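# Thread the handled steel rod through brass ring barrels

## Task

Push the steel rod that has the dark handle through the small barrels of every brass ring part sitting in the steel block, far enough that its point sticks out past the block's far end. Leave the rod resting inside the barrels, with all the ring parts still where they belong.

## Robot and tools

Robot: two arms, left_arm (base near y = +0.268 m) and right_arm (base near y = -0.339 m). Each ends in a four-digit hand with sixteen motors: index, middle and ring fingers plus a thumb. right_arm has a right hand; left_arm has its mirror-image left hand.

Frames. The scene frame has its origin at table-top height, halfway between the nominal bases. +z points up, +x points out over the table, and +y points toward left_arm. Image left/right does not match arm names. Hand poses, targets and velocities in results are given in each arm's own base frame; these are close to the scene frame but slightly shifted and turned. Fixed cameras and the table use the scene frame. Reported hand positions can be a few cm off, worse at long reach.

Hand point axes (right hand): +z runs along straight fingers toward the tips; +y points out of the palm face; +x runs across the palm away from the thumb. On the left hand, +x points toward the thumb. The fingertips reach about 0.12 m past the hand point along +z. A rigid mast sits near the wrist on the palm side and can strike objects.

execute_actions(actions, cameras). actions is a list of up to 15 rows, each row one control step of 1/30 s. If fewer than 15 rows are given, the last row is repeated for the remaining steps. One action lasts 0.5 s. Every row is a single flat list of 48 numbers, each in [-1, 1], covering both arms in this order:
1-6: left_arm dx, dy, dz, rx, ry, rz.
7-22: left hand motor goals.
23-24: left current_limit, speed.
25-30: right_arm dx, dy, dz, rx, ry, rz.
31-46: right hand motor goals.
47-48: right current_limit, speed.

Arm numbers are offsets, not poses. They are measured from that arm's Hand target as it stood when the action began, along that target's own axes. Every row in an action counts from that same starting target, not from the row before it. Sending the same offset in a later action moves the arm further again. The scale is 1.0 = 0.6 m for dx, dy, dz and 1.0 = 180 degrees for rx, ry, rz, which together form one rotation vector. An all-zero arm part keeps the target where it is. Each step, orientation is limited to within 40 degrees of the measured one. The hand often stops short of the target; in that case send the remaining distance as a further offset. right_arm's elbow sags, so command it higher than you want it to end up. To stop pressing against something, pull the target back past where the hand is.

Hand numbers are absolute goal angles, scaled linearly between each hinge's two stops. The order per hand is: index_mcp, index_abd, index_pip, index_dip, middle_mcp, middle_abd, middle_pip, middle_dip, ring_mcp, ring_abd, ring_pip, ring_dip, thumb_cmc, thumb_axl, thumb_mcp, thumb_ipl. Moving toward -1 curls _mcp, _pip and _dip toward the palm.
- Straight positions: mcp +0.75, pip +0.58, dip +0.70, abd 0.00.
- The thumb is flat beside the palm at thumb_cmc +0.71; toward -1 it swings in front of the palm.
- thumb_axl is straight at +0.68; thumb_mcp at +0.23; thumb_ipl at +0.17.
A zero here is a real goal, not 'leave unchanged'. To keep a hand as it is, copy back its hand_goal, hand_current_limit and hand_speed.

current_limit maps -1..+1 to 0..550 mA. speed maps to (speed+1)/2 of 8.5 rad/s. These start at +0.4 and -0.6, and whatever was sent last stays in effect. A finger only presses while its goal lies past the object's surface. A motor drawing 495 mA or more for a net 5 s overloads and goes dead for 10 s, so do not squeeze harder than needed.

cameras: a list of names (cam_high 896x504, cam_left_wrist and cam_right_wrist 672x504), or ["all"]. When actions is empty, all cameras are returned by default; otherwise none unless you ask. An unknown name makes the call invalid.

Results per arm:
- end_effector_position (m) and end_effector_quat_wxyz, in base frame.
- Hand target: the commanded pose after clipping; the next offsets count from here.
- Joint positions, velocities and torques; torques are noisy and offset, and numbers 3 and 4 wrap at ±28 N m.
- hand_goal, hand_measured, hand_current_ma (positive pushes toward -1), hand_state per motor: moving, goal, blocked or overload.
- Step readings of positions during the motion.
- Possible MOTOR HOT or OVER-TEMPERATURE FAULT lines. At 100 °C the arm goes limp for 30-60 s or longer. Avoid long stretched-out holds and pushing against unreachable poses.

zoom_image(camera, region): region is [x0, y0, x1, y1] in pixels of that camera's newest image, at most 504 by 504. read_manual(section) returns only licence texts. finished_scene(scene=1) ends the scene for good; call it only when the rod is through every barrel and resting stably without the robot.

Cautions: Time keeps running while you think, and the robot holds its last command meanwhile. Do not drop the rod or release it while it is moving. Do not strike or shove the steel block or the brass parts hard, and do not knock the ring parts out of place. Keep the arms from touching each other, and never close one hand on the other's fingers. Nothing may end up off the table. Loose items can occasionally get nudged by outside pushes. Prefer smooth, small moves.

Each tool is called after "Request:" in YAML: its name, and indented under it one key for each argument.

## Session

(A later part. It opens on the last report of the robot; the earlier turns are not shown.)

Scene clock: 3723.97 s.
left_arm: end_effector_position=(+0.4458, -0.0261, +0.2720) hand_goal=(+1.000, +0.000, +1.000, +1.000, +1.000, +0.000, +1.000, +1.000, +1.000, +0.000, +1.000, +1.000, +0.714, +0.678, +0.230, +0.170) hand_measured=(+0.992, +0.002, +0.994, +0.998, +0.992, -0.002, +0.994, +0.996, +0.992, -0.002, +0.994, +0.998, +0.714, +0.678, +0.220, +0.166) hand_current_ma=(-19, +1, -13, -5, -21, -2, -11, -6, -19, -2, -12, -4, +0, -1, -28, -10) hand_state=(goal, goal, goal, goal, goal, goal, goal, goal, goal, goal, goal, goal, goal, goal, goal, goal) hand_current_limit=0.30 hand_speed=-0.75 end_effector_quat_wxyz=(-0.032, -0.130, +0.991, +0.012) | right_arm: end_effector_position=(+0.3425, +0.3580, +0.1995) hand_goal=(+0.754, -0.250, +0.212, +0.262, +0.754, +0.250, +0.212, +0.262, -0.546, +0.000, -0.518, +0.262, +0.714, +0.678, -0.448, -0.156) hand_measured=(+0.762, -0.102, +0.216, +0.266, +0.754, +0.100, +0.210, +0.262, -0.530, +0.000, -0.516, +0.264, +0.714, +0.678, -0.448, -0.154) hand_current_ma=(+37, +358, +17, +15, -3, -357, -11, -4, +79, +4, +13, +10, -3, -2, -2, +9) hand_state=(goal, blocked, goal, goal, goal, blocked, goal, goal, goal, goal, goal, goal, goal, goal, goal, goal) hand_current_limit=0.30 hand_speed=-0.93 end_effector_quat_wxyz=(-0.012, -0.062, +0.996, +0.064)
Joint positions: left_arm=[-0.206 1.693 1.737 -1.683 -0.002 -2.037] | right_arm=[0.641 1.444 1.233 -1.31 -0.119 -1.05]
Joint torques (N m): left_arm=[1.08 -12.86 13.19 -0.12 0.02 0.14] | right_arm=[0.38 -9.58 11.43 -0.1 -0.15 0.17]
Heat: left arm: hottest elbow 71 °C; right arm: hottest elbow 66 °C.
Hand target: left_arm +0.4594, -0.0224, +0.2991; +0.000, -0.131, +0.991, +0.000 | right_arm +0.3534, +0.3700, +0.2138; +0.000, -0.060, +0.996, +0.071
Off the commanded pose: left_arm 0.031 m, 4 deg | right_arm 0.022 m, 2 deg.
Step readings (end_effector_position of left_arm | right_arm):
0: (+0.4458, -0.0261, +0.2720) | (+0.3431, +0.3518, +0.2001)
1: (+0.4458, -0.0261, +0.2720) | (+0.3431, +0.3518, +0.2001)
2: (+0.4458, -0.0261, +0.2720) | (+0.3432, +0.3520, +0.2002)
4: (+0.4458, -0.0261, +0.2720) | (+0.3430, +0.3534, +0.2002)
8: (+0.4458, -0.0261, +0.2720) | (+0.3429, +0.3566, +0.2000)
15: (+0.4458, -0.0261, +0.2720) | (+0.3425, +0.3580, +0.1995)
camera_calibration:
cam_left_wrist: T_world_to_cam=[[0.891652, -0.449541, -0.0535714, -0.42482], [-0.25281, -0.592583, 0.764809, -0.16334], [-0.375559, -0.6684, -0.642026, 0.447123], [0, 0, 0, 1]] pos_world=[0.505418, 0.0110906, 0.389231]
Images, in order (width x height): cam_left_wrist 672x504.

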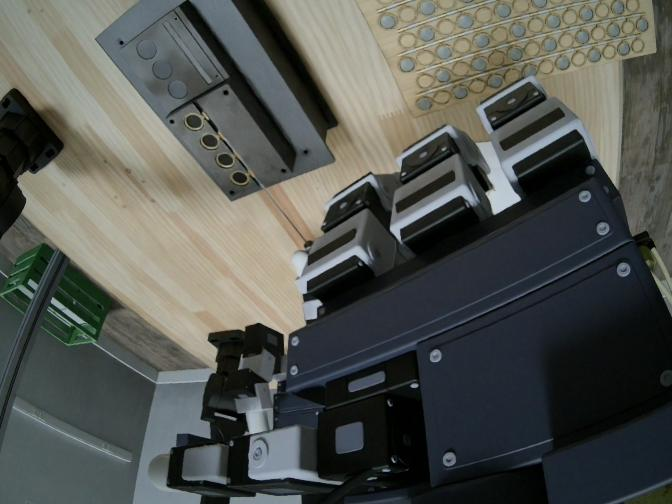

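Request:
execute_actions:
  actions:
    - [[0,0,0,0,0,0,1,0,1,1,1,0,1,1,1,0,1,1,0.714,0.678,0.23,0.17,0.3,-0.75,0,0.012,0.002,0,0,0,0.754,-0.25,0.212,0.261,0.754,0.25,0.212,0.261,-0.547,0,-0.519,0.261,0.714,0.678,-0.449,-0.157,0.3,-0.93]]
  cameras: ["cam_left_wrist"]

Request:
zoom_image:
  camera: "cam_left_wrist"
  region: [195, 112, 235, 152]

Scene clock: 3729.00 s.
left_arm: end_effector_position=(+0.4458, -0.0261, +0.2720) hand_goal=(+1.000, +0.000, +1.000, +1.000, +1.000, +0.000, +1.000, +1.000, +1.000, +0.000, +1.000, +1.000, +0.714, +0.678, +0.230, +0.170) hand_measured=(+0.992, +0.002, +0.994, +0.998, +0.992, -0.002, +0.994, +0.996, +0.992, -0.002, +0.994, +0.998, +0.714, +0.678, +0.220, +0.166) hand_current_ma=(-19, +1, -13, -5, -21, -2, -11, -6, -19, -2, -12, -4, +0, -1, -28, -10) hand_state=(goal, goal, goal, goal, goal, goal, goal, goal, goal, goal, goal, goal, goal, goal, goal, goal) hand_current_limit=0.30 hand_speed=-0.75 end_effector_quat_wxyz=(-0.032, -0.130, +0.991, +0.012) | right_arm: end_effector_position=(+0.3420, +0.3644, +0.1994) hand_goal=(+0.754, -0.250, +0.212, +0.262, +0.754, +0.250, +0.212, +0.262, -0.546, +0.000, -0.518, +0.262, +0.714, +0.678, -0.448, -0.156) hand_measured=(+0.762, -0.102, +0.216, +0.266, +0.754, +0.100, +0.210, +0.262, -0.530, +0.000, -0.516, +0.264, +0.714, +0.678, -0.448, -0.154) hand_current_ma=(+37, +358, +17, +15, +0, -357, -11, -4, +79, +4, +13, +10, -3, -2, -2, +9) hand_state=(goal, blocked, goal, goal, goal, blocked, goal, goal, goal, goal, goal, goal, goal, goal, goal, goal) hand_current_limit=0.30 hand_speed=-0.93 end_effector_quat_wxyz=(-0.012, -0.061, +0.996, +0.063)
Joint positions: left_arm=[-0.206 1.693 1.737 -1.683 -0.002 -2.037] | right_arm=[0.654 1.452 1.243 -1.31 -0.117 -1.036]
Joint torques (N m): left_arm=[1.2 -12.98 13.3 -0.1 0.04 0.13] | right_arm=[0.44 -9.64 11.43 -0.05 -0.2 0.16]
Heat: left arm: hottest elbow 71 °C; right arm: hottest elbow 67 °C.
Hand target: left_arm +0.4594, -0.0224, +0.2991; +0.000, -0.131, +0.991, +0.000 | right_arm +0.3525, +0.3773, +0.2136; +0.000, -0.060, +0.996, +0.071
Off the commanded pose: left_arm 0.031 m, 4 deg | right_arm 0.022 m, 2 deg.
Step readings (end_effector_position of left_arm | right_arm):
0: (+0.4458, -0.0261, +0.2720) | (+0.3425, +0.3580, +0.1995)
1: (+0.4458, -0.0261, +0.2720) | (+0.3426, +0.3580, +0.1995)
2: (+0.4458, -0.0261, +0.2720) | (+0.3425, +0.3583, +0.1997)
4: (+0.4458, -0.0261, +0.2720) | (+0.3425, +0.3597, +0.1998)
8: (+0.4458, -0.0261, +0.2720) | (+0.3419, +0.3635, +0.2000)
15: (+0.4458, -0.0261, +0.2720) | (+0.3419, +0.3644, +0.1995)
camera_calibration:
cam_left_wrist: T_world_to_cam=[[0.891652, -0.449541, -0.0535714, -0.42482], [-0.25281, -0.592583, 0.764809, -0.16334], [-0.375559, -0.6684, -0.642026, 0.447123], [0, 0, 0, 1]] pos_world=[0.505418, 0.0110906, 0.389231]
Images, in order (width x height): cam_left_wrist 672x504.

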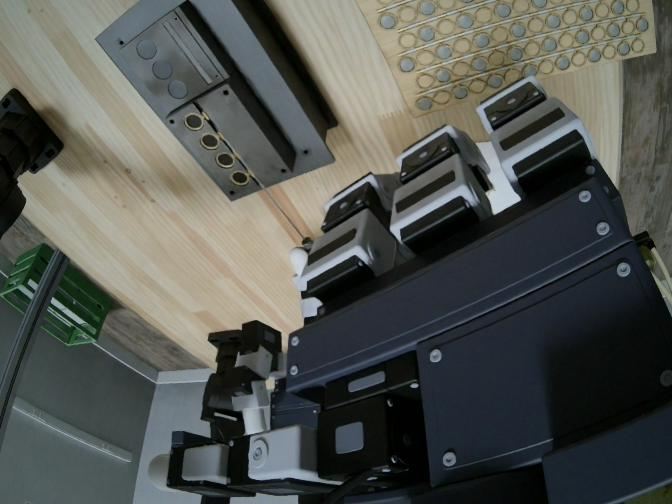

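Scaled by 12.600 from the camera's 672x504 image, which has a finer 960x720 frame.

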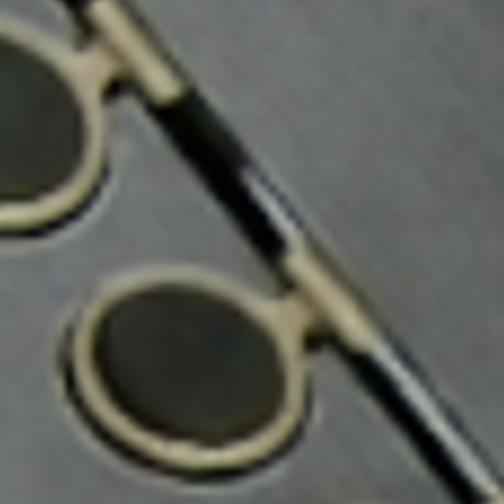

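Request:
execute_actions:
  actions:
    - [[0,0,0,0,0,0,1,0,1,1,1,0,1,1,1,0,1,1,0.714,0.678,0.23,0.17,0.3,-0.75,0,0.012,0.002,0,0,0,0.754,-0.25,0.212,0.261,0.754,0.25,0.212,0.261,-0.547,0,-0.519,0.261,0.714,0.678,-0.449,-0.157,0.3,-0.93]]
  cameras: ["cam_left_wrist"]

Request:
zoom_image:
  camera: "cam_left_wrist"
  region: [185, 102, 225, 142]

Scene clock: 3736.40 s.
left_arm: end_effector_position=(+0.4458, -0.0261, +0.2720) hand_goal=(+1.000, +0.000, +1.000, +1.000, +1.000, +0.000, +1.000, +1.000, +1.000, +0.000, +1.000, +1.000, +0.714, +0.678, +0.230, +0.170) hand_measured=(+0.992, +0.002, +0.994, +0.998, +0.992, -0.002, +0.994, +0.996, +0.992, -0.002, +0.994, +0.998, +0.714, +0.678, +0.220, +0.166) hand_current_ma=(-19, +1, -13, -5, -21, -2, -11, -6, -19, -2, -12, -4, +0, -1, -28, -10) hand_state=(goal, goal, goal, goal, goal, goal, goal, goal, goal, goal, goal, goal, goal, goal, goal, goal) hand_current_limit=0.30 hand_speed=-0.75 end_effector_quat_wxyz=(-0.032, -0.130, +0.991, +0.012) | right_arm: end_effector_position=(+0.3415, +0.3708, +0.1992) hand_goal=(+0.754, -0.250, +0.212, +0.262, +0.754, +0.250, +0.212, +0.262, -0.546, +0.000, -0.518, +0.262, +0.714, +0.678, -0.448, -0.156) hand_measured=(+0.762, -0.102, +0.216, +0.266, +0.754, +0.100, +0.210, +0.262, -0.530, +0.000, -0.516, +0.264, +0.714, +0.678, -0.448, -0.154) hand_current_ma=(+39, +358, +17, +15, +3, -357, -11, -4, +79, +4, +13, +10, -3, -2, -2, +9) hand_state=(goal, blocked, goal, goal, goal, blocked, goal, goal, goal, goal, goal, goal, goal, goal, goal, goal) hand_current_limit=0.30 hand_speed=-0.93 end_effector_quat_wxyz=(-0.012, -0.060, +0.996, +0.062)
Joint positions: left_arm=[-0.206 1.693 1.737 -1.683 -0.002 -2.037] | right_arm=[0.668 1.462 1.252 -1.31 -0.115 -1.021]
Joint torques (N m): left_arm=[0.91 -12.86 13.27 -0.14 0.04 0.15] | right_arm=[0.62 -9.82 11.44 -0.01 -0.22 0.16]
Heat: left arm: hottest elbow 71 °C; right arm: hottest elbow 66 °C.
Hand target: left_arm +0.4594, -0.0224, +0.2991; +0.000, -0.131, +0.991, +0.000 | right_arm +0.3516, +0.3846, +0.2134; +0.000, -0.060, +0.996, +0.071
Off the commanded pose: left_arm 0.031 m, 4 deg | right_arm 0.022 m, 2 deg.
Step readings (end_effector_position of left_arm | right_arm):
0: (+0.4458, -0.0261, +0.2720) | (+0.3420, +0.3644, +0.1994)
1: (+0.4458, -0.0261, +0.2720) | (+0.3420, +0.3644, +0.1994)
2: (+0.4458, -0.0261, +0.2720) | (+0.3419, +0.3648, +0.1996)
4: (+0.4458, -0.0261, +0.2720) | (+0.3419, +0.3662, +0.1995)
8: (+0.4458, -0.0261, +0.2720) | (+0.3412, +0.3703, +0.1997)
15: (+0.4458, -0.0261, +0.2720) | (+0.3414, +0.3708, +0.1992)
camera_calibration:
cam_left_wrist: T_world_to_cam=[[0.891652, -0.449541, -0.0535714, -0.42482], [-0.25281, -0.592583, 0.764809, -0.16334], [-0.375559, -0.6684, -0.642026, 0.447123], [0, 0, 0, 1]] pos_world=[0.505418, 0.0110906, 0.389231]
Images, in order (width x height): cam_left_wrist 672x504.

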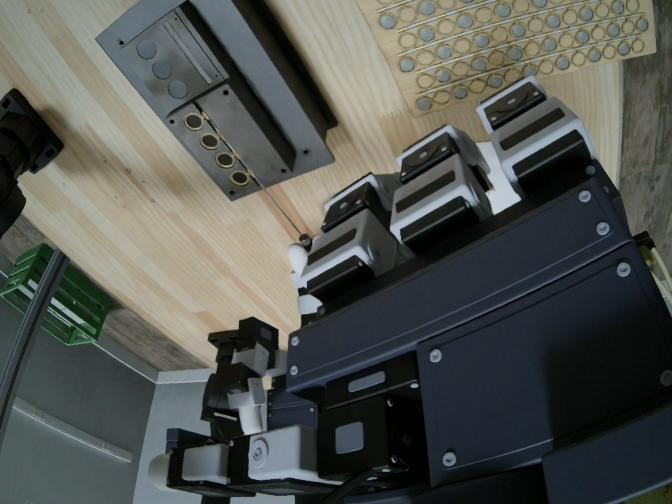

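Scaled by 12.600 from the camera's 672x504 image, which has a finer 960x720 frame.

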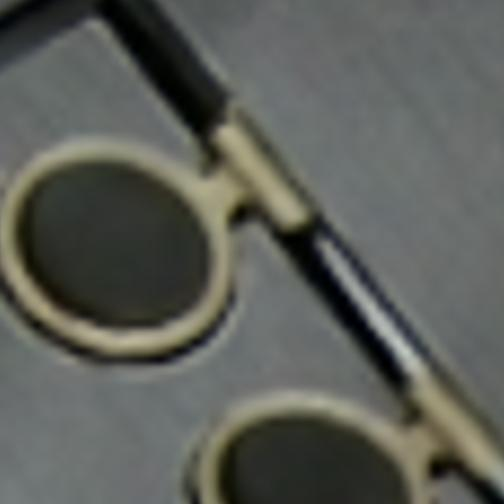

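Request:
execute_actions:
  actions:
    - [[0,0,0,0,0,0,1,0,1,1,1,0,1,1,1,0,1,1,0.714,0.678,0.23,0.17,0.3,-0.75,0,0.012,0.002,0,0,0,0.754,-0.25,0.212,0.261,0.754,0.25,0.212,0.261,-0.547,0,-0.519,0.261,0.714,0.678,-0.449,-0.157,0.3,-0.93]]
  cameras: ["cam_left_wrist"]

Request:
zoom_image:
  camera: "cam_left_wrist"
  region: [180, 97, 220, 137]

Scene clock: 3744.43 s.
left_arm: end_effector_position=(+0.4458, -0.0261, +0.2720) hand_goal=(+1.000, +0.000, +1.000, +1.000, +1.000, +0.000, +1.000, +1.000, +1.000, +0.000, +1.000, +1.000, +0.714, +0.678, +0.230, +0.170) hand_measured=(+0.992, +0.002, +0.994, +0.998, +0.992, -0.002, +0.994, +0.996, +0.992, -0.002, +0.994, +0.998, +0.714, +0.678, +0.220, +0.166) hand_current_ma=(-19, +1, -13, -5, -21, -2, -11, -6, -19, -2, -12, -4, +0, -1, -28, -10) hand_state=(goal, goal, goal, goal, goal, goal, goal, goal, goal, goal, goal, goal, goal, goal, goal, goal) hand_current_limit=0.30 hand_speed=-0.75 end_effector_quat_wxyz=(-0.032, -0.130, +0.991, +0.012) | right_arm: end_effector_position=(+0.3409, +0.3776, +0.1992) hand_goal=(+0.754, -0.250, +0.212, +0.262, +0.754, +0.250, +0.212, +0.262, -0.546, +0.000, -0.518, +0.262, +0.714, +0.678, -0.448, -0.156) hand_measured=(+0.764, -0.102, +0.216, +0.266, +0.756, +0.100, +0.210, +0.262, -0.530, +0.000, -0.516, +0.264, +0.714, +0.678, -0.448, -0.154) hand_current_ma=(+44, +358, +17, +15, +8, -357, -11, -4, +79, +4, +13, +10, -3, -2, -2, +9) hand_state=(goal, blocked, goal, goal, goal, blocked, goal, goal, goal, goal, goal, goal, goal, goal, goal, goal) hand_current_limit=0.30 hand_speed=-0.93 end_effector_quat_wxyz=(-0.012, -0.060, +0.996, +0.061)
Joint positions: left_arm=[-0.206 1.693 1.737 -1.683 -0.002 -2.037] | right_arm=[0.682 1.471 1.263 -1.31 -0.113 -1.007]
Joint torques (N m): left_arm=[1.08 -12.69 13.22 -0.13 0.04 0.11] | right_arm=[1.03 -10.29 11.4 0.06 -0.26 0.18]
Heat: left arm: hottest elbow 71 °C; right arm: hottest elbow 67 °C.
Hand target: left_arm +0.4594, -0.0224, +0.2991; +0.000, -0.131, +0.991, +0.000 | right_arm +0.3507, +0.3918, +0.2131; +0.000, -0.060, +0.996, +0.071
Off the commanded pose: left_arm 0.031 m, 4 deg | right_arm 0.022 m, 2 deg.
Step readings (end_effector_position of left_arm | right_arm):
0: (+0.4458, -0.0261, +0.2720) | (+0.3415, +0.3708, +0.1992)
1: (+0.4458, -0.0261, +0.2720) | (+0.3415, +0.3708, +0.1992)
2: (+0.4458, -0.0261, +0.2720) | (+0.3415, +0.3710, +0.1992)
4: (+0.4458, -0.0261, +0.2720) | (+0.3415, +0.3725, +0.1994)
8: (+0.4458, -0.0261, +0.2720) | (+0.3406, +0.3768, +0.1996)
15: (+0.4458, -0.0261, +0.2720) | (+0.3409, +0.3774, +0.1992)
camera_calibration:
cam_left_wrist: T_world_to_cam=[[0.891652, -0.449541, -0.0535714, -0.42482], [-0.25281, -0.592583, 0.764809, -0.16334], [-0.375559, -0.6684, -0.642026, 0.447123], [0, 0, 0, 1]] pos_world=[0.505418, 0.0110906, 0.389231]
Images, in order (width x height): cam_left_wrist 672x504.

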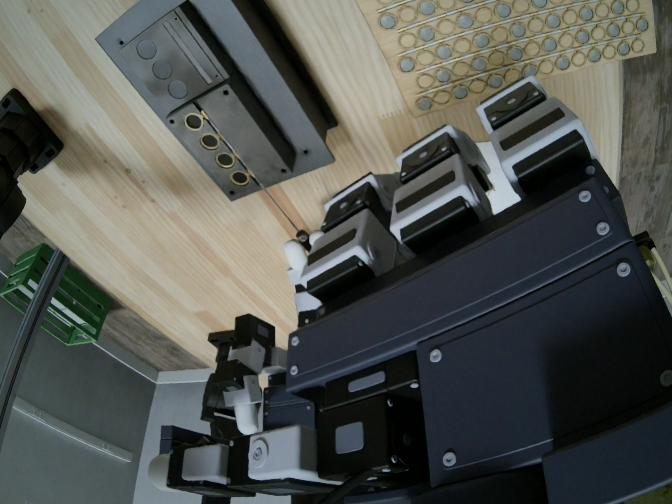

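Scaled by 12.600 from the camera's 672x504 image, which has a finer 960x720 frame.

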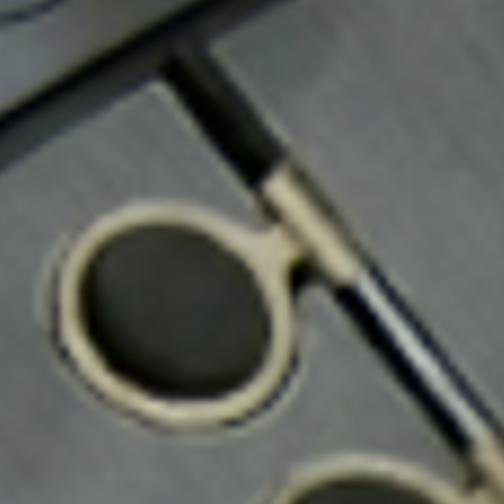

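Request:
zoom_image:
  camera: "cam_left_wrist"
  region: [110, 10, 240, 140]

Scaled by 3.877 from the camera's 672x504 image, which has a finer 960x720 frame.

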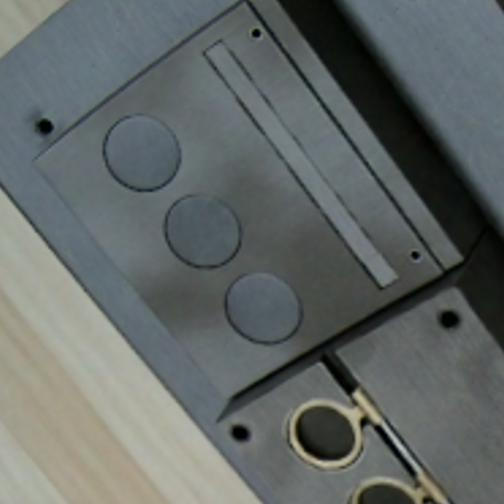

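Request:
execute_actions:
  actions:
    - [[0,0,0,0,0,0,1,0,1,1,1,0,1,1,1,0,1,1,0.714,0.678,0.23,0.17,0.3,-0.75,-0.001,0.012,0.002,0,0,0,0.754,-0.25,0.212,0.261,0.754,0.25,0.212,0.261,-0.547,0,-0.519,0.261,0.714,0.678,-0.449,-0.157,0.3,-0.93]]
  cameras: ["cam_left_wrist"]

Request:
zoom_image:
  camera: "cam_left_wrist"
  region: [175, 87, 215, 127]

Scene clock: 3768.87 s.
left_arm: end_effector_position=(+0.4458, -0.0261, +0.2720) hand_goal=(+1.000, +0.000, +1.000, +1.000, +1.000, +0.000, +1.000, +1.000, +1.000, +0.000, +1.000, +1.000, +0.714, +0.678, +0.230, +0.170) hand_measured=(+0.992, +0.002, +0.994, +0.998, +0.992, -0.002, +0.994, +0.996, +0.992, -0.002, +0.994, +0.998, +0.714, +0.678, +0.220, +0.166) hand_current_ma=(-19, +1, -13, -5, -21, -2, -11, -6, -19, -2, -12, -4, +0, -1, -28, -10) hand_state=(goal, goal, goal, goal, goal, goal, goal, goal, goal, goal, goal, goal, goal, goal, goal, goal) hand_current_limit=0.30 hand_speed=-0.75 end_effector_quat_wxyz=(-0.032, -0.130, +0.991, +0.012) | right_arm: end_effector_position=(+0.3405, +0.3847, +0.1991) hand_goal=(+0.754, -0.250, +0.212, +0.262, +0.754, +0.250, +0.212, +0.262, -0.546, +0.000, -0.518, +0.262, +0.714, +0.678, -0.448, -0.156) hand_measured=(+0.764, -0.102, +0.216, +0.266, +0.756, +0.100, +0.210, +0.262, -0.530, +0.000, -0.516, +0.264, +0.714, +0.678, -0.448, -0.154) hand_current_ma=(+44, +358, +17, +15, +8, -357, -11, -4, +79, +4, +13, +10, -3, -2, -2, +9) hand_state=(goal, blocked, goal, goal, goal, blocked, goal, goal, goal, goal, goal, goal, goal, goal, goal, goal) hand_current_limit=0.30 hand_speed=-0.93 end_effector_quat_wxyz=(-0.012, -0.060, +0.996, +0.061)
Joint positions: left_arm=[-0.206 1.693 1.737 -1.683 -0.002 -2.037] | right_arm=[0.695 1.482 1.275 -1.31 -0.112 -0.994]
Joint torques (N m): left_arm=[1.03 -13.1 13.26 -0.18 0.03 0.14] | right_arm=[0.56 -10.11 11.4 0.08 -0.24 0.16]
Heat: left arm: hottest elbow 71 °C; right arm: hottest elbow 69 °C.
Hand target: left_arm +0.4594, -0.0224, +0.2991; +0.000, -0.131, +0.991, +0.000 | right_arm +0.3504, +0.3991, +0.2131; +0.000, -0.060, +0.996, +0.071
Off the commanded pose: left_arm 0.031 m, 4 deg | right_arm 0.022 m, 2 deg.
Step readings (end_effector_position of left_arm | right_arm):
0: (+0.4458, -0.0261, +0.2720) | (+0.3409, +0.3776, +0.1992)
1: (+0.4458, -0.0261, +0.2720) | (+0.3409, +0.3776, +0.1992)
2: (+0.4458, -0.0261, +0.2720) | (+0.3411, +0.3779, +0.1994)
4: (+0.4458, -0.0261, +0.2720) | (+0.3412, +0.3793, +0.1995)
8: (+0.4458, -0.0261, +0.2720) | (+0.3402, +0.3840, +0.1996)
15: (+0.4458, -0.0261, +0.2720) | (+0.3404, +0.3847, +0.1991)
camera_calibration:
cam_left_wrist: T_world_to_cam=[[0.891652, -0.449541, -0.0535714, -0.42482], [-0.25281, -0.592583, 0.764809, -0.16334], [-0.375559, -0.6684, -0.642026, 0.447123], [0, 0, 0, 1]] pos_world=[0.505418, 0.0110906, 0.389231]
Images, in order (width x height): cam_left_wrist 672x504.

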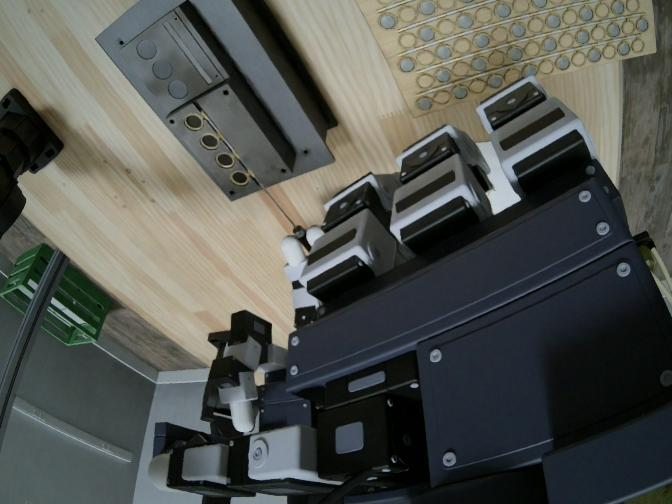

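Scaled by 12.600 from the camera's 672x504 image, which has a finer 960x720 frame.

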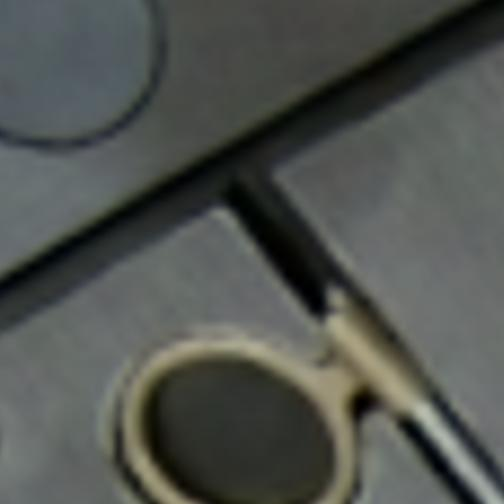

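Request:
execute_actions:
  actions:
    - [[0,0,0,0,0,0,1,0,1,1,1,0,1,1,1,0,1,1,0.714,0.678,0.23,0.17,0.3,-0.75,-0.001,0.012,0.002,0,0,0,0.754,-0.25,0.212,0.261,0.754,0.25,0.212,0.261,-0.547,0,-0.519,0.261,0.714,0.678,-0.449,-0.157,0.3,-0.93]]
  cameras: ["cam_left_wrist"]

Request:
zoom_image:
  camera: "cam_left_wrist"
  region: [175, 87, 215, 127]

Scene clock: 3774.07 s.
left_arm: end_effector_position=(+0.4458, -0.0261, +0.2720) hand_goal=(+1.000, +0.000, +1.000, +1.000, +1.000, +0.000, +1.000, +1.000, +1.000, +0.000, +1.000, +1.000, +0.714, +0.678, +0.230, +0.170) hand_measured=(+0.992, +0.002, +0.994, +0.998, +0.992, -0.002, +0.994, +0.996, +0.992, -0.002, +0.994, +0.998, +0.714, +0.678, +0.220, +0.166) hand_current_ma=(-19, +1, -13, -5, -21, -2, -11, -6, -19, -2, -12, -4, +0, -1, -28, -10) hand_state=(goal, goal, goal, goal, goal, goal, goal, goal, goal, goal, goal, goal, goal, goal, goal, goal) hand_current_limit=0.30 hand_speed=-0.75 end_effector_quat_wxyz=(-0.032, -0.130, +0.991, +0.012) | right_arm: end_effector_position=(+0.3404, +0.3918, +0.1990) hand_goal=(+0.754, -0.250, +0.212, +0.262, +0.754, +0.250, +0.212, +0.262, -0.546, +0.000, -0.518, +0.262, +0.714, +0.678, -0.448, -0.156) hand_measured=(+0.764, -0.102, +0.216, +0.266, +0.756, +0.100, +0.210, +0.262, -0.530, +0.000, -0.516, +0.264, +0.714, +0.678, -0.448, -0.154) hand_current_ma=(+44, +358, +17, +15, +10, -357, -11, -4, +79, +4, +13, +10, -3, -2, -2, +9) hand_state=(goal, blocked, goal, goal, goal, blocked, goal, goal, goal, goal, goal, goal, goal, goal, goal, goal) hand_current_limit=0.30 hand_speed=-0.93 end_effector_quat_wxyz=(-0.012, -0.060, +0.996, +0.061)
Joint positions: left_arm=[-0.206 1.693 1.737 -1.683 -0.002 -2.037] | right_arm=[0.708 1.494 1.287 -1.31 -0.111 -0.981]
Joint torques (N m): left_arm=[0.73 -13.04 13.26 -0.2 0.04 0.14] | right_arm=[0.62 -10.29 11.43 0.12 -0.24 0.16]
Heat: left arm: hottest elbow 71 °C; right arm: hottest elbow 69 °C.
Hand target: left_arm +0.4594, -0.0224, +0.2991; +0.000, -0.131, +0.991, +0.000 | right_arm +0.3502, +0.4064, +0.2129; +0.000, -0.060, +0.996, +0.071
Off the commanded pose: left_arm 0.031 m, 4 deg | right_arm 0.022 m, 2 deg.
Step readings (end_effector_position of left_arm | right_arm):
0: (+0.4458, -0.0261, +0.2720) | (+0.3405, +0.3847, +0.1991)
1: (+0.4458, -0.0261, +0.2720) | (+0.3405, +0.3847, +0.1991)
2: (+0.4458, -0.0261, +0.2720) | (+0.3406, +0.3850, +0.1992)
4: (+0.4458, -0.0261, +0.2720) | (+0.3408, +0.3865, +0.1993)
8: (+0.4458, -0.0261, +0.2720) | (+0.3400, +0.3911, +0.1993)
15: (+0.4458, -0.0261, +0.2720) | (+0.3404, +0.3918, +0.1991)
camera_calibration:
cam_left_wrist: T_world_to_cam=[[0.891652, -0.449541, -0.0535714, -0.42482], [-0.25281, -0.592583, 0.764809, -0.16334], [-0.375559, -0.6684, -0.642026, 0.447123], [0, 0, 0, 1]] pos_world=[0.505418, 0.0110906, 0.389231]
Images, in order (width x height): cam_left_wrist 672x504.

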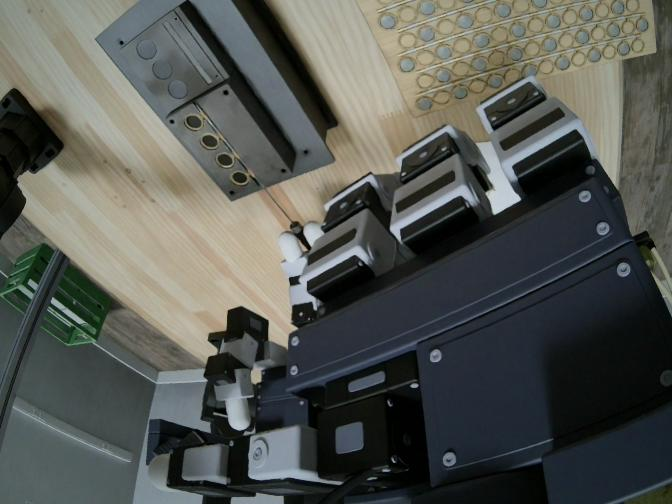

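Scaled by 12.600 from the camera's 672x504 image, which has a finer 960x720 frame.

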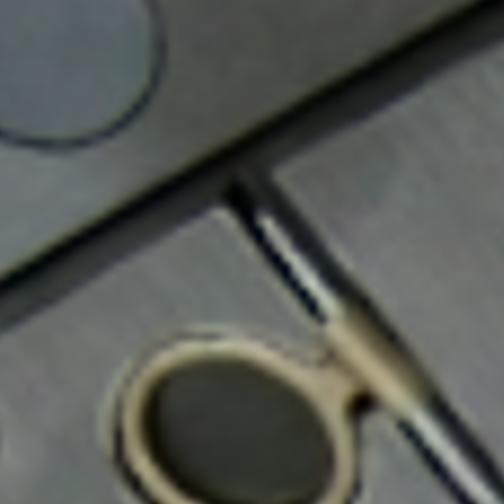

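Request:
execute_actions:
  actions:
    - [[0,0,0,0,0,0,1,0,1,1,1,0,1,1,1,0,1,1,0.714,0.678,0.23,0.17,0.3,-0.75,-0.001,0.012,0.002,0,0,0,0.754,-0.25,0.212,0.261,0.754,0.25,0.212,0.261,-0.547,0,-0.519,0.261,0.714,0.678,-0.449,-0.157,0.3,-0.93]]
  cameras: ["cam_left_wrist"]

Request:
zoom_image:
  camera: "cam_left_wrist"
  region: [170, 77, 210, 117]

Scene clock: 3778.57 s.
left_arm: end_effector_position=(+0.4458, -0.0261, +0.2720) hand_goal=(+1.000, +0.000, +1.000, +1.000, +1.000, +0.000, +1.000, +1.000, +1.000, +0.000, +1.000, +1.000, +0.714, +0.678, +0.230, +0.170) hand_measured=(+0.992, +0.002, +0.994, +0.998, +0.992, -0.002, +0.994, +0.996, +0.992, -0.002, +0.994, +0.998, +0.714, +0.678, +0.220, +0.166) hand_current_ma=(-19, +1, -13, -5, -21, -2, -11, -6, -19, -2, -12, -4, +0, -1, -28, -10) hand_state=(goal, goal, goal, goal, goal, goal, goal, goal, goal, goal, goal, goal, goal, goal, goal, goal) hand_current_limit=0.30 hand_speed=-0.75 end_effector_quat_wxyz=(-0.032, -0.130, +0.991, +0.012) | right_arm: end_effector_position=(+0.3404, +0.3980, +0.1980) hand_goal=(+0.754, -0.250, +0.212, +0.262, +0.754, +0.250, +0.212, +0.262, -0.546, +0.000, -0.518, +0.262, +0.714, +0.678, -0.448, -0.156) hand_measured=(+0.764, -0.102, +0.216, +0.266, +0.758, +0.100, +0.210, +0.262, -0.530, +0.000, -0.516, +0.264, +0.714, +0.678, -0.448, -0.154) hand_current_ma=(+49, +358, +17, +14, +19, -357, -10, -4, +79, +4, +13, +10, -3, -2, -2, +9) hand_state=(goal, blocked, goal, goal, goal, blocked, goal, goal, goal, goal, goal, goal, goal, goal, goal, goal) hand_current_limit=0.30 hand_speed=-0.93 end_effector_quat_wxyz=(-0.012, -0.059, +0.996, +0.060)
Joint positions: left_arm=[-0.206 1.693 1.737 -1.683 -0.002 -2.037] | right_arm=[0.719 1.505 1.298 -1.31 -0.109 -0.968]
Joint torques (N m): left_arm=[0.91 -12.98 13.27 -0.13 0.02 0.15] | right_arm=[0.73 -10.46 11.55 0.12 -0.27 0.13]
Heat: left arm: hottest elbow 71 °C; right arm: hottest elbow 68 °C.
Hand target: left_arm +0.4594, -0.0224, +0.2991; +0.000, -0.131, +0.991, +0.000 | right_arm +0.3499, +0.4138, +0.2128; +0.000, -0.060, +0.996, +0.071
Off the commanded pose: left_arm 0.031 m, 4 deg | right_arm 0.024 m, 2 deg.
Step readings (end_effector_position of left_arm | right_arm):
0: (+0.4458, -0.0261, +0.2720) | (+0.3404, +0.3918, +0.1990)
1: (+0.4458, -0.0261, +0.2720) | (+0.3405, +0.3918, +0.1990)
2: (+0.4458, -0.0261, +0.2720) | (+0.3405, +0.3920, +0.1990)
4: (+0.4458, -0.0261, +0.2720) | (+0.3407, +0.3936, +0.1994)
8: (+0.4458, -0.0261, +0.2720) | (+0.3400, +0.3977, +0.1991)
15: (+0.4458, -0.0261, +0.2720) | (+0.3404, +0.3980, +0.1980)
camera_calibration:
cam_left_wrist: T_world_to_cam=[[0.891652, -0.449541, -0.0535714, -0.42482], [-0.25281, -0.592583, 0.764809, -0.16334], [-0.375559, -0.6684, -0.642026, 0.447123], [0, 0, 0, 1]] pos_world=[0.505418, 0.0110906, 0.389231]
Images, in order (width x height): cam_left_wrist 672x504.

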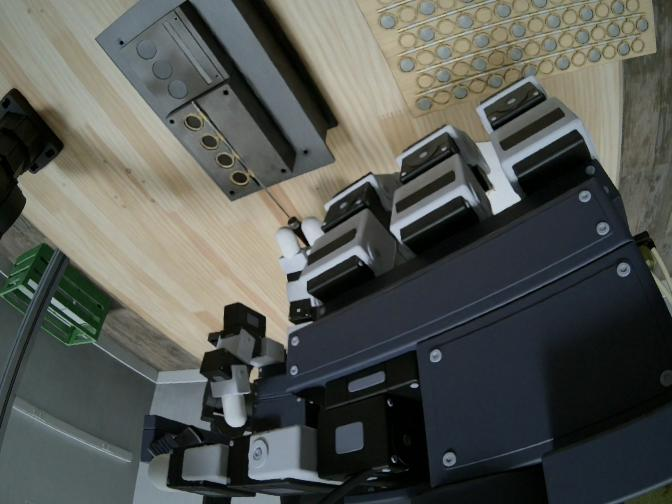

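Scaled by 12.600 from the camera's 672x504 image, which has a finer 960x720 frame.

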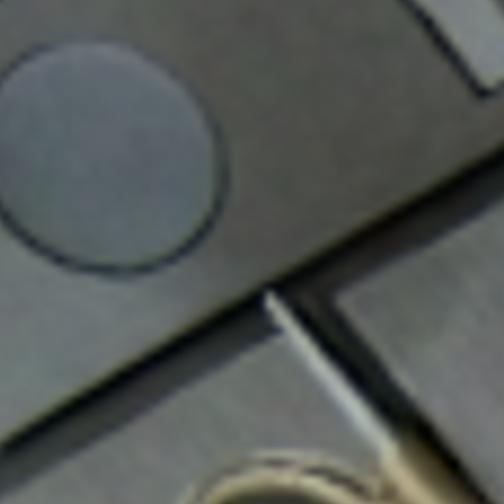

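Request:
zoom_image:
  camera: "cam_left_wrist"
  region: [170, 87, 270, 197]

Request:
zoom_image:
  camera: "cam_left_wrist"
  region: [180, 97, 220, 137]

Scaled by 4.582 from the camera's 672x504 image, which has a finer 960x720 frame.

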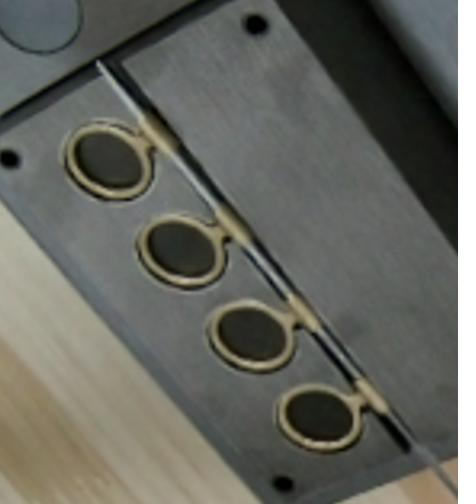

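Scaled by 12.600 from the camera's 672x504 image, which has a finer 960x720 frame.

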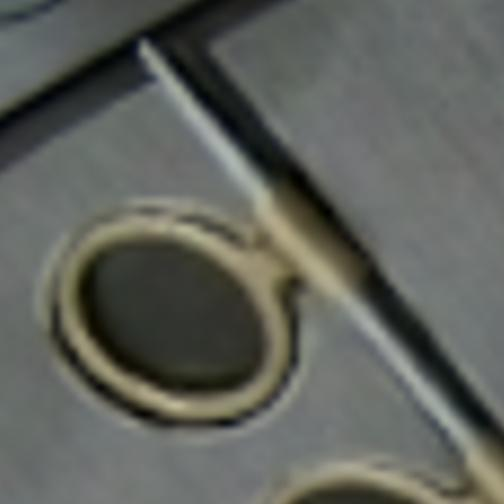

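Request:
execute_actions:
  actions:
    - [[0,0,0,0,0,0,1,0,1,1,1,0,1,1,1,0,1,1,0.714,0.678,0.23,0.17,0.3,-0.75,0.0045,0.005,-0.0026,0,0,0,0.754,-0.25,0.212,0.261,0.754,0.25,0.212,0.261,-0.547,0,-0.519,0.261,0.714,0.678,-0.449,-0.157,0.3,-0.93]]
  cameras: ["cam_left_wrist"]

Request:
zoom_image:
  camera: "cam_left_wrist"
  region: [180, 97, 220, 137]

Scene clock: 3797.23 s.
left_arm: end_effector_position=(+0.4458, -0.0261, +0.2720) hand_goal=(+1.000, +0.000, +1.000, +1.000, +1.000, +0.000, +1.000, +1.000, +1.000, +0.000, +1.000, +1.000, +0.714, +0.678, +0.230, +0.170) hand_measured=(+0.992, +0.002, +0.994, +0.998, +0.992, -0.002, +0.994, +0.996, +0.992, -0.002, +0.994, +0.998, +0.714, +0.678, +0.220, +0.166) hand_current_ma=(-19, +1, -13, -5, -21, -2, -11, -6, -19, -2, -12, -4, +0, -1, -28, -10) hand_state=(goal, goal, goal, goal, goal, goal, goal, goal, goal, goal, goal, goal, goal, goal, goal, goal) hand_current_limit=0.30 hand_speed=-0.75 end_effector_quat_wxyz=(-0.032, -0.130, +0.991, +0.012) | right_arm: end_effector_position=(+0.3402, +0.3987, +0.1978) hand_goal=(+0.754, -0.250, +0.212, +0.262, +0.754, +0.250, +0.212, +0.262, -0.546, +0.000, -0.518, +0.262, +0.714, +0.678, -0.448, -0.156) hand_measured=(+0.766, -0.102, +0.216, +0.266, +0.760, +0.100, +0.210, +0.262, -0.530, +0.000, -0.516, +0.264, +0.714, +0.678, -0.448, -0.154) hand_current_ma=(+55, +357, +17, +14, +29, -357, -6, -4, +79, +4, +13, +10, -3, -2, -2, +9) hand_state=(goal, blocked, goal, goal, goal, blocked, goal, goal, goal, goal, goal, goal, goal, goal, goal, goal) hand_current_limit=0.30 hand_speed=-0.93 end_effector_quat_wxyz=(-0.012, -0.056, +0.997, +0.059)
Joint positions: left_arm=[-0.206 1.693 1.737 -1.683 -0.002 -2.037] | right_arm=[0.722 1.505 1.298 -1.31 -0.107 -0.957]
Joint torques (N m): left_arm=[1.44 -12.81 13.29 -0.28 0.05 0.13] | right_arm=[1.14 -10.7 11.67 -0.01 -0.35 0.11]
Heat: left arm: hottest elbow 71 °C; right arm: hottest elbow 67 °C.
Hand target: left_arm +0.4594, -0.0224, +0.2991; +0.000, -0.131, +0.991, +0.000 | right_arm +0.3469, +0.4161, +0.2147; +0.000, -0.060, +0.996, +0.071
Off the commanded pose: left_arm 0.031 m, 4 deg | right_arm 0.025 m, 2 deg.
Step readings (end_effector_position of left_arm | right_arm):
0: (+0.4458, -0.0261, +0.2720) | (+0.3404, +0.3980, +0.1980)
1: (+0.4458, -0.0261, +0.2720) | (+0.3404, +0.3980, +0.1980)
2: (+0.4458, -0.0261, +0.2720) | (+0.3405, +0.3980, +0.1980)
4: (+0.4458, -0.0261, +0.2720) | (+0.3403, +0.3983, +0.1980)
8: (+0.4458, -0.0261, +0.2720) | (+0.3401, +0.3987, +0.1978)
15: (+0.4458, -0.0261, +0.2720) | (+0.3402, +0.3987, +0.1978)
camera_calibration:
cam_left_wrist: T_world_to_cam=[[0.891652, -0.449541, -0.0535714, -0.42482], [-0.25281, -0.592583, 0.764809, -0.16334], [-0.375559, -0.6684, -0.642026, 0.447123], [0, 0, 0, 1]] pos_world=[0.505418, 0.0110906, 0.389231]
Images, in order (width x height): cam_left_wrist 672x504.

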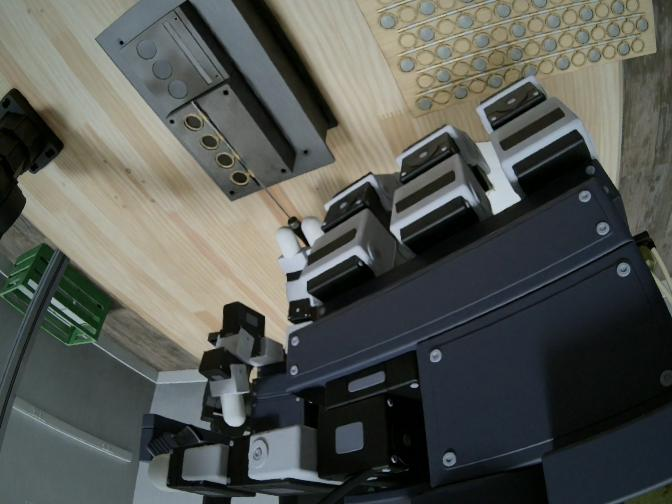

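Scaled by 12.600 from the camera's 672x504 image, which has a finer 960x720 frame.

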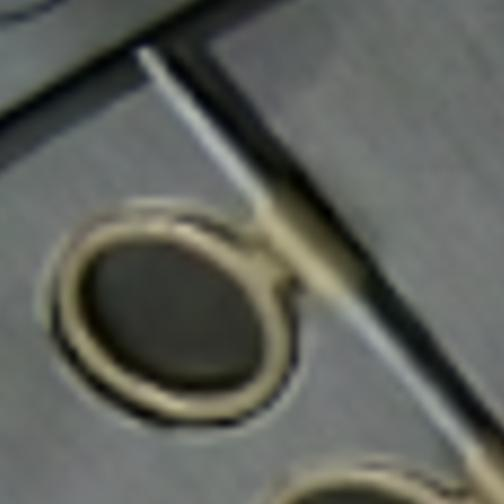

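Request:
zoom_image:
  camera: "cam_left_wrist"
  region: [184, 94, 204, 114]

Request:
zoom_image:
  camera: "cam_left_wrist"
  region: [90, 0, 340, 210]

Scaled by 25.200 from the camera's 672x504 image, which has a finer 960x720 frame.

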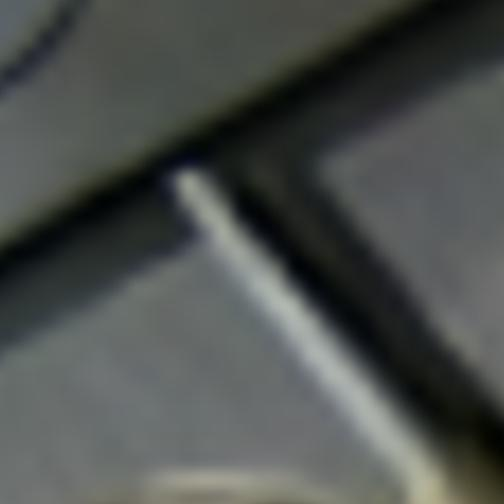

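Scaled by 2.016 from the camera's 672x504 image, which has a finer 960x720 frame.

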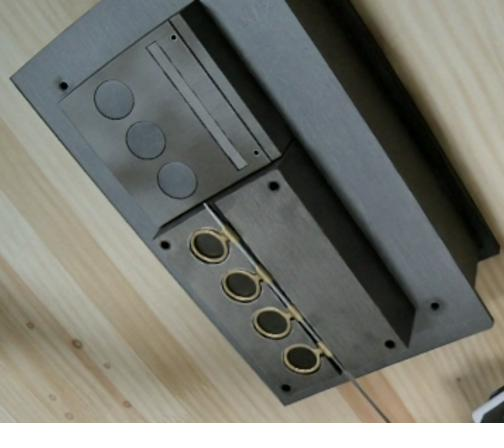

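Request:
execute_actions:
  actions: []
  cameras: ["cam_high","cam_right_wrist"]

Request:
zoom_image:
  camera: "cam_high"
  region: [320, 130, 440, 230]

Scene clock: 3825.27 s.
left_arm: end_effector_position=(+0.4458, -0.0261, +0.2720) hand_goal=(+1.000, +0.000, +1.000, +1.000, +1.000, +0.000, +1.000, +1.000, +1.000, +0.000, +1.000, +1.000, +0.714, +0.678, +0.230, +0.170) hand_measured=(+0.992, +0.002, +0.994, +0.998, +0.992, -0.002, +0.994, +0.996, +0.992, -0.002, +0.994, +0.998, +0.714, +0.678, +0.220, +0.166) hand_current_ma=(-19, +1, -13, -5, -21, -2, -11, -6, -19, -2, -12, -4, +0, -1, -28, -10) hand_state=(goal, goal, goal, goal, goal, goal, goal, goal, goal, goal, goal, goal, goal, goal, goal, goal) hand_current_limit=0.30 hand_speed=-0.75 end_effector_quat_wxyz=(-0.032, -0.130, +0.991, +0.012) | right_arm: end_effector_position=(+0.3403, +0.3987, +0.1978) hand_goal=(+0.754, -0.250, +0.212, +0.262, +0.754, +0.250, +0.212, +0.262, -0.546, +0.000, -0.518, +0.262, +0.714, +0.678, -0.448, -0.156) hand_measured=(+0.766, -0.102, +0.216, +0.266, +0.760, +0.100, +0.210, +0.262, -0.530, +0.000, -0.516, +0.264, +0.714, +0.678, -0.448, -0.154) hand_current_ma=(+55, +358, +17, +14, +29, -357, -6, -4, +79, +4, +13, +10, -3, -2, -2, +9) hand_state=(goal, blocked, goal, goal, goal, blocked, goal, goal, goal, goal, goal, goal, goal, goal, goal, goal) hand_current_limit=0.30 hand_speed=-0.93 end_effector_quat_wxyz=(-0.012, -0.056, +0.997, +0.059)
Joint positions: left_arm=[-0.206 1.693 1.737 -1.683 -0.002 -2.037] | right_arm=[0.722 1.505 1.298 -1.31 -0.107 -0.957]
Joint velocities: within noise
Joint torques (N m): left_arm=[0.85 -12.92 13.33 -0.14 0.04 0.15] | right_arm=[1.08 -10.7 11.69 -0.02 -0.35 0.13]
Heat: left arm: hottest elbow 72 °C; right arm: hottest elbow 67 °C.
Hand target: left_arm +0.4594, -0.0224, +0.2991; +0.000, -0.131, +0.991, +0.000 | right_arm +0.3469, +0.4161, +0.2147; +0.000, -0.060, +0.996, +0.071
Off the commanded pose: left_arm 0.031 m, 4 deg | right_arm 0.025 m, 2 deg.
camera_calibration:
cam_right_wrist: T_world_to_cam=[[0.732526, 0.678653, 0.0532451, -0.494016], [0.530902, -0.618497, 0.579314, -0.0879831], [0.426085, -0.396095, -0.813364, 0.297792], [0, 0, 0, 1]] pos_world=[0.281706, 0.398802, 0.319487]
Images, in order (width x height): cam_high 896x504, cam_right_wrist 672x504.

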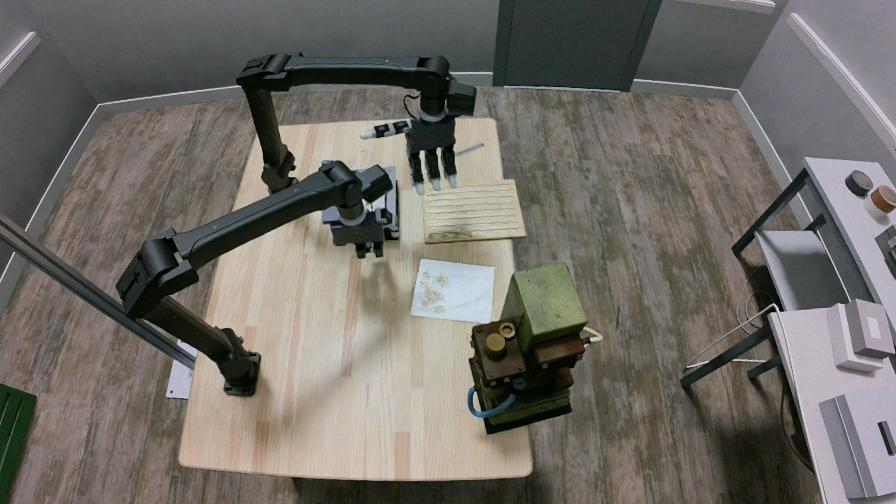

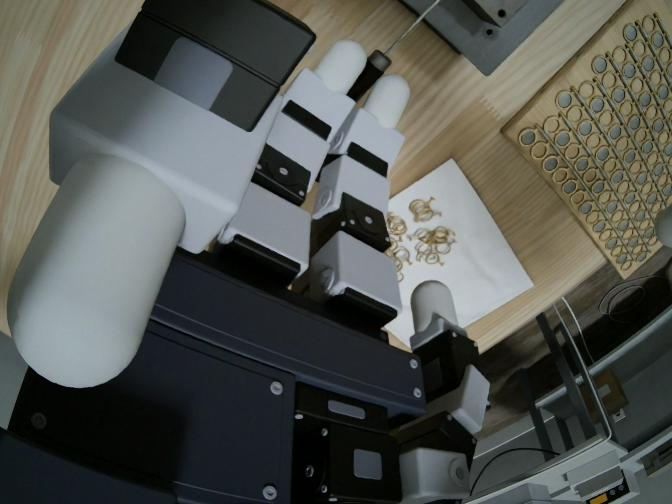

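Scaled by 4.200 from the camera's 896x504 image, which has a finer 1280x720 frame.

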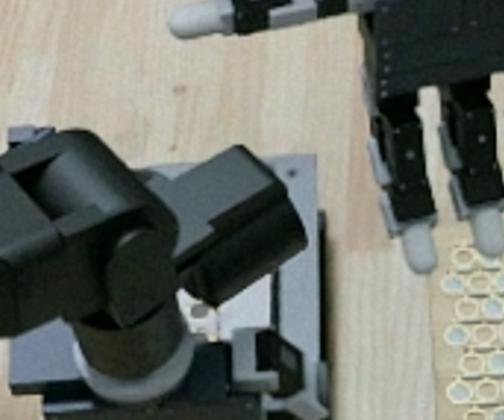

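Request:
execute_actions:
  actions:
    - [[0.15,0.02,0,0,0,0,1,0,1,1,1,0,1,1,1,0,1,1,0.714,0.678,0.23,0.17,0.3,-0.75,0,0,0,0,0,0,0.754,-0.25,0.212,0.261,0.754,0.25,0.212,0.261,-0.547,0,-0.519,0.261,0.714,0.678,-0.449,-0.157,0.3,-0.93]]
  cameras: ["cam_left_wrist"]

Request:
zoom_image:
  camera: "cam_left_wrist"
  region: [150, 0, 350, 160]

Scene clock: 3838.27 s.
left_arm: end_effector_position=(+0.3708, -0.0287, +0.3029) hand_goal=(+1.000, +0.000, +1.000, +1.000, +1.000, +0.000, +1.000, +1.000, +1.000, +0.000, +1.000, +1.000, +0.714, +0.678, +0.230, +0.170) hand_measured=(+0.992, +0.002, +0.994, +0.998, +0.992, -0.002, +0.994, +0.996, +0.992, -0.002, +0.994, +0.998, +0.714, +0.678, +0.220, +0.166) hand_current_ma=(-18, +1, -13, -5, -19, -2, -10, -6, -17, -2, -12, -4, +0, -1, -27, -10) hand_state=(goal, goal, goal, goal, goal, goal, goal, goal, goal, goal, goal, goal, goal, goal, goal, goal) hand_current_limit=0.30 hand_speed=-0.75 end_effector_quat_wxyz=(+0.004, -0.125, +0.992, -0.004) | right_arm: end_effector_position=(+0.3403, +0.3987, +0.1978) hand_goal=(+0.754, -0.250, +0.212, +0.262, +0.754, +0.250, +0.212, +0.262, -0.546, +0.000, -0.518, +0.262, +0.714, +0.678, -0.448, -0.156) hand_measured=(+0.766, -0.102, +0.216, +0.266, +0.760, +0.100, +0.210, +0.262, -0.530, +0.000, -0.516, +0.264, +0.714, +0.678, -0.448, -0.154) hand_current_ma=(+55, +358, +17, +14, +29, -357, -6, -4, +79, +4, +13, +10, -3, -2, -2, +9) hand_state=(goal, blocked, goal, goal, goal, blocked, goal, goal, goal, goal, goal, goal, goal, goal, goal, goal) hand_current_limit=0.30 hand_speed=-0.93 end_effector_quat_wxyz=(-0.012, -0.056, +0.997, +0.059)
Joint positions: left_arm=[-0.246 1.452 1.549 -1.657 0.005 -2.068] | right_arm=[0.722 1.505 1.298 -1.31 -0.107 -0.957]
Joint torques (N m): left_arm=[-0.97 -8.18 7.72 0.55 0.05 -0.07] | right_arm=[1.08 -10.64 11.7 -0.02 -0.35 0.13]
Heat: left arm: hottest elbow 72 °C; right arm: hottest elbow 67 °C.
Hand target: left_arm +0.3694, -0.0342, +0.2991; +0.000, -0.131, +0.991, +0.000 | right_arm +0.3469, +0.4161, +0.2147; +0.000, -0.060, +0.996, +0.071
Off the commanded pose: left_arm 0.007 m, 1 deg | right_arm 0.025 m, 2 deg.
joint sent to its limit (left arm) — joint 6 (wrist roll), lower limit. The joint targets still meet the commanded pose.
Step readings (end_effector_position of left_arm | right_arm):
0: (+0.4458, -0.0261, +0.2720) | (+0.3403, +0.3987, +0.1978)
1: (+0.4457, -0.0261, +0.2721) | (+0.3403, +0.3987, +0.1978)
2: (+0.4443, -0.0258, +0.2728) | (+0.3403, +0.3987, +0.1978)
4: (+0.4333, -0.0244, +0.2715) | (+0.3403, +0.3987, +0.1978)
8: (+0.3940, -0.0215, +0.2803) | (+0.3403, +0.3987, +0.1978)
15: (+0.3734, -0.0287, +0.3065) | (+0.3403, +0.3987, +0.1978)
camera_calibration:
cam_left_wrist: T_world_to_cam=[[0.888486, -0.458273, 0.0240593, -0.38015], [-0.315594, -0.57212, 0.75702, -0.181296], [-0.333157, -0.680195, -0.652948, 0.424292], [0, 0, 0, 1]] pos_world=[0.421898, 0.0106656, 0.423432]
Images, in order (width x height): cam_left_wrist 672x504.

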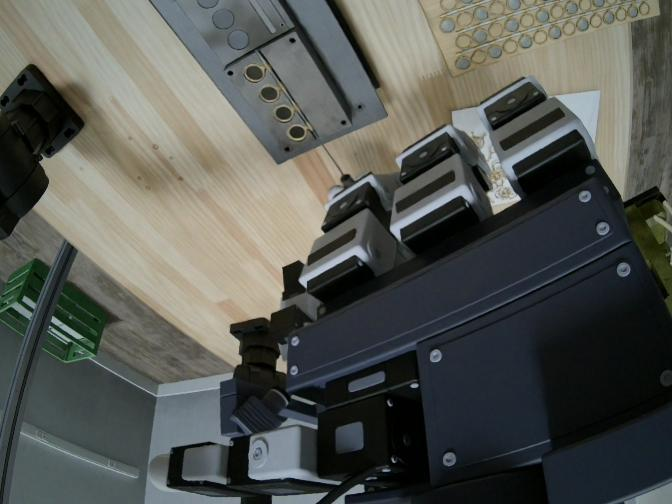

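Scaled by 2.520 from the camera's 672x504 image, which has a finer 960x720 frame.

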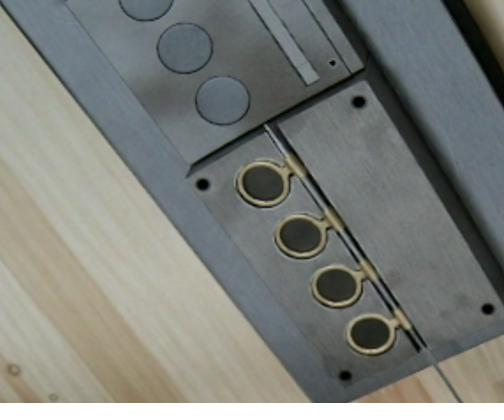

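Request:
zoom_image:
  camera: "cam_left_wrist"
  region: [220, 15, 310, 85]

Request:
zoom_image:
  camera: "cam_left_wrist"
  region: [240, 40, 275, 75]

Scaled by 5.600 from the camera's 672x504 image, which has a finer 960x720 frame.

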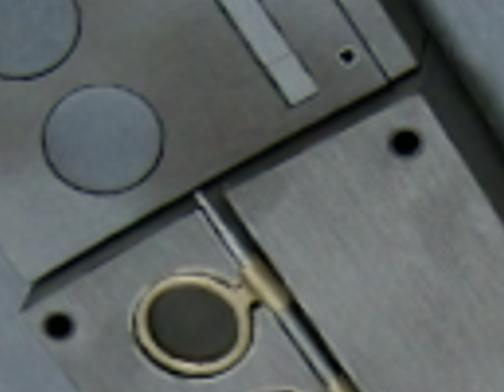

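Scaled by 14.400 from the camera's 672x504 image, which has a finer 960x720 frame.

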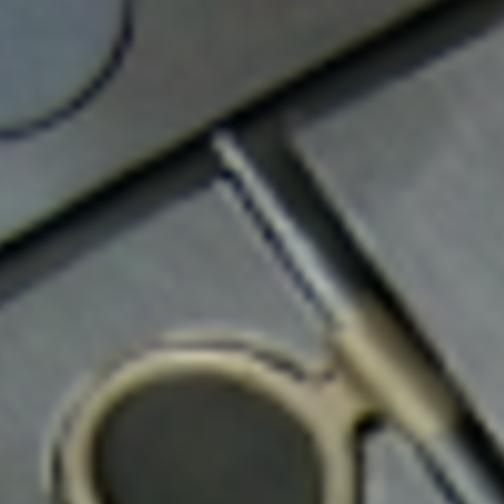

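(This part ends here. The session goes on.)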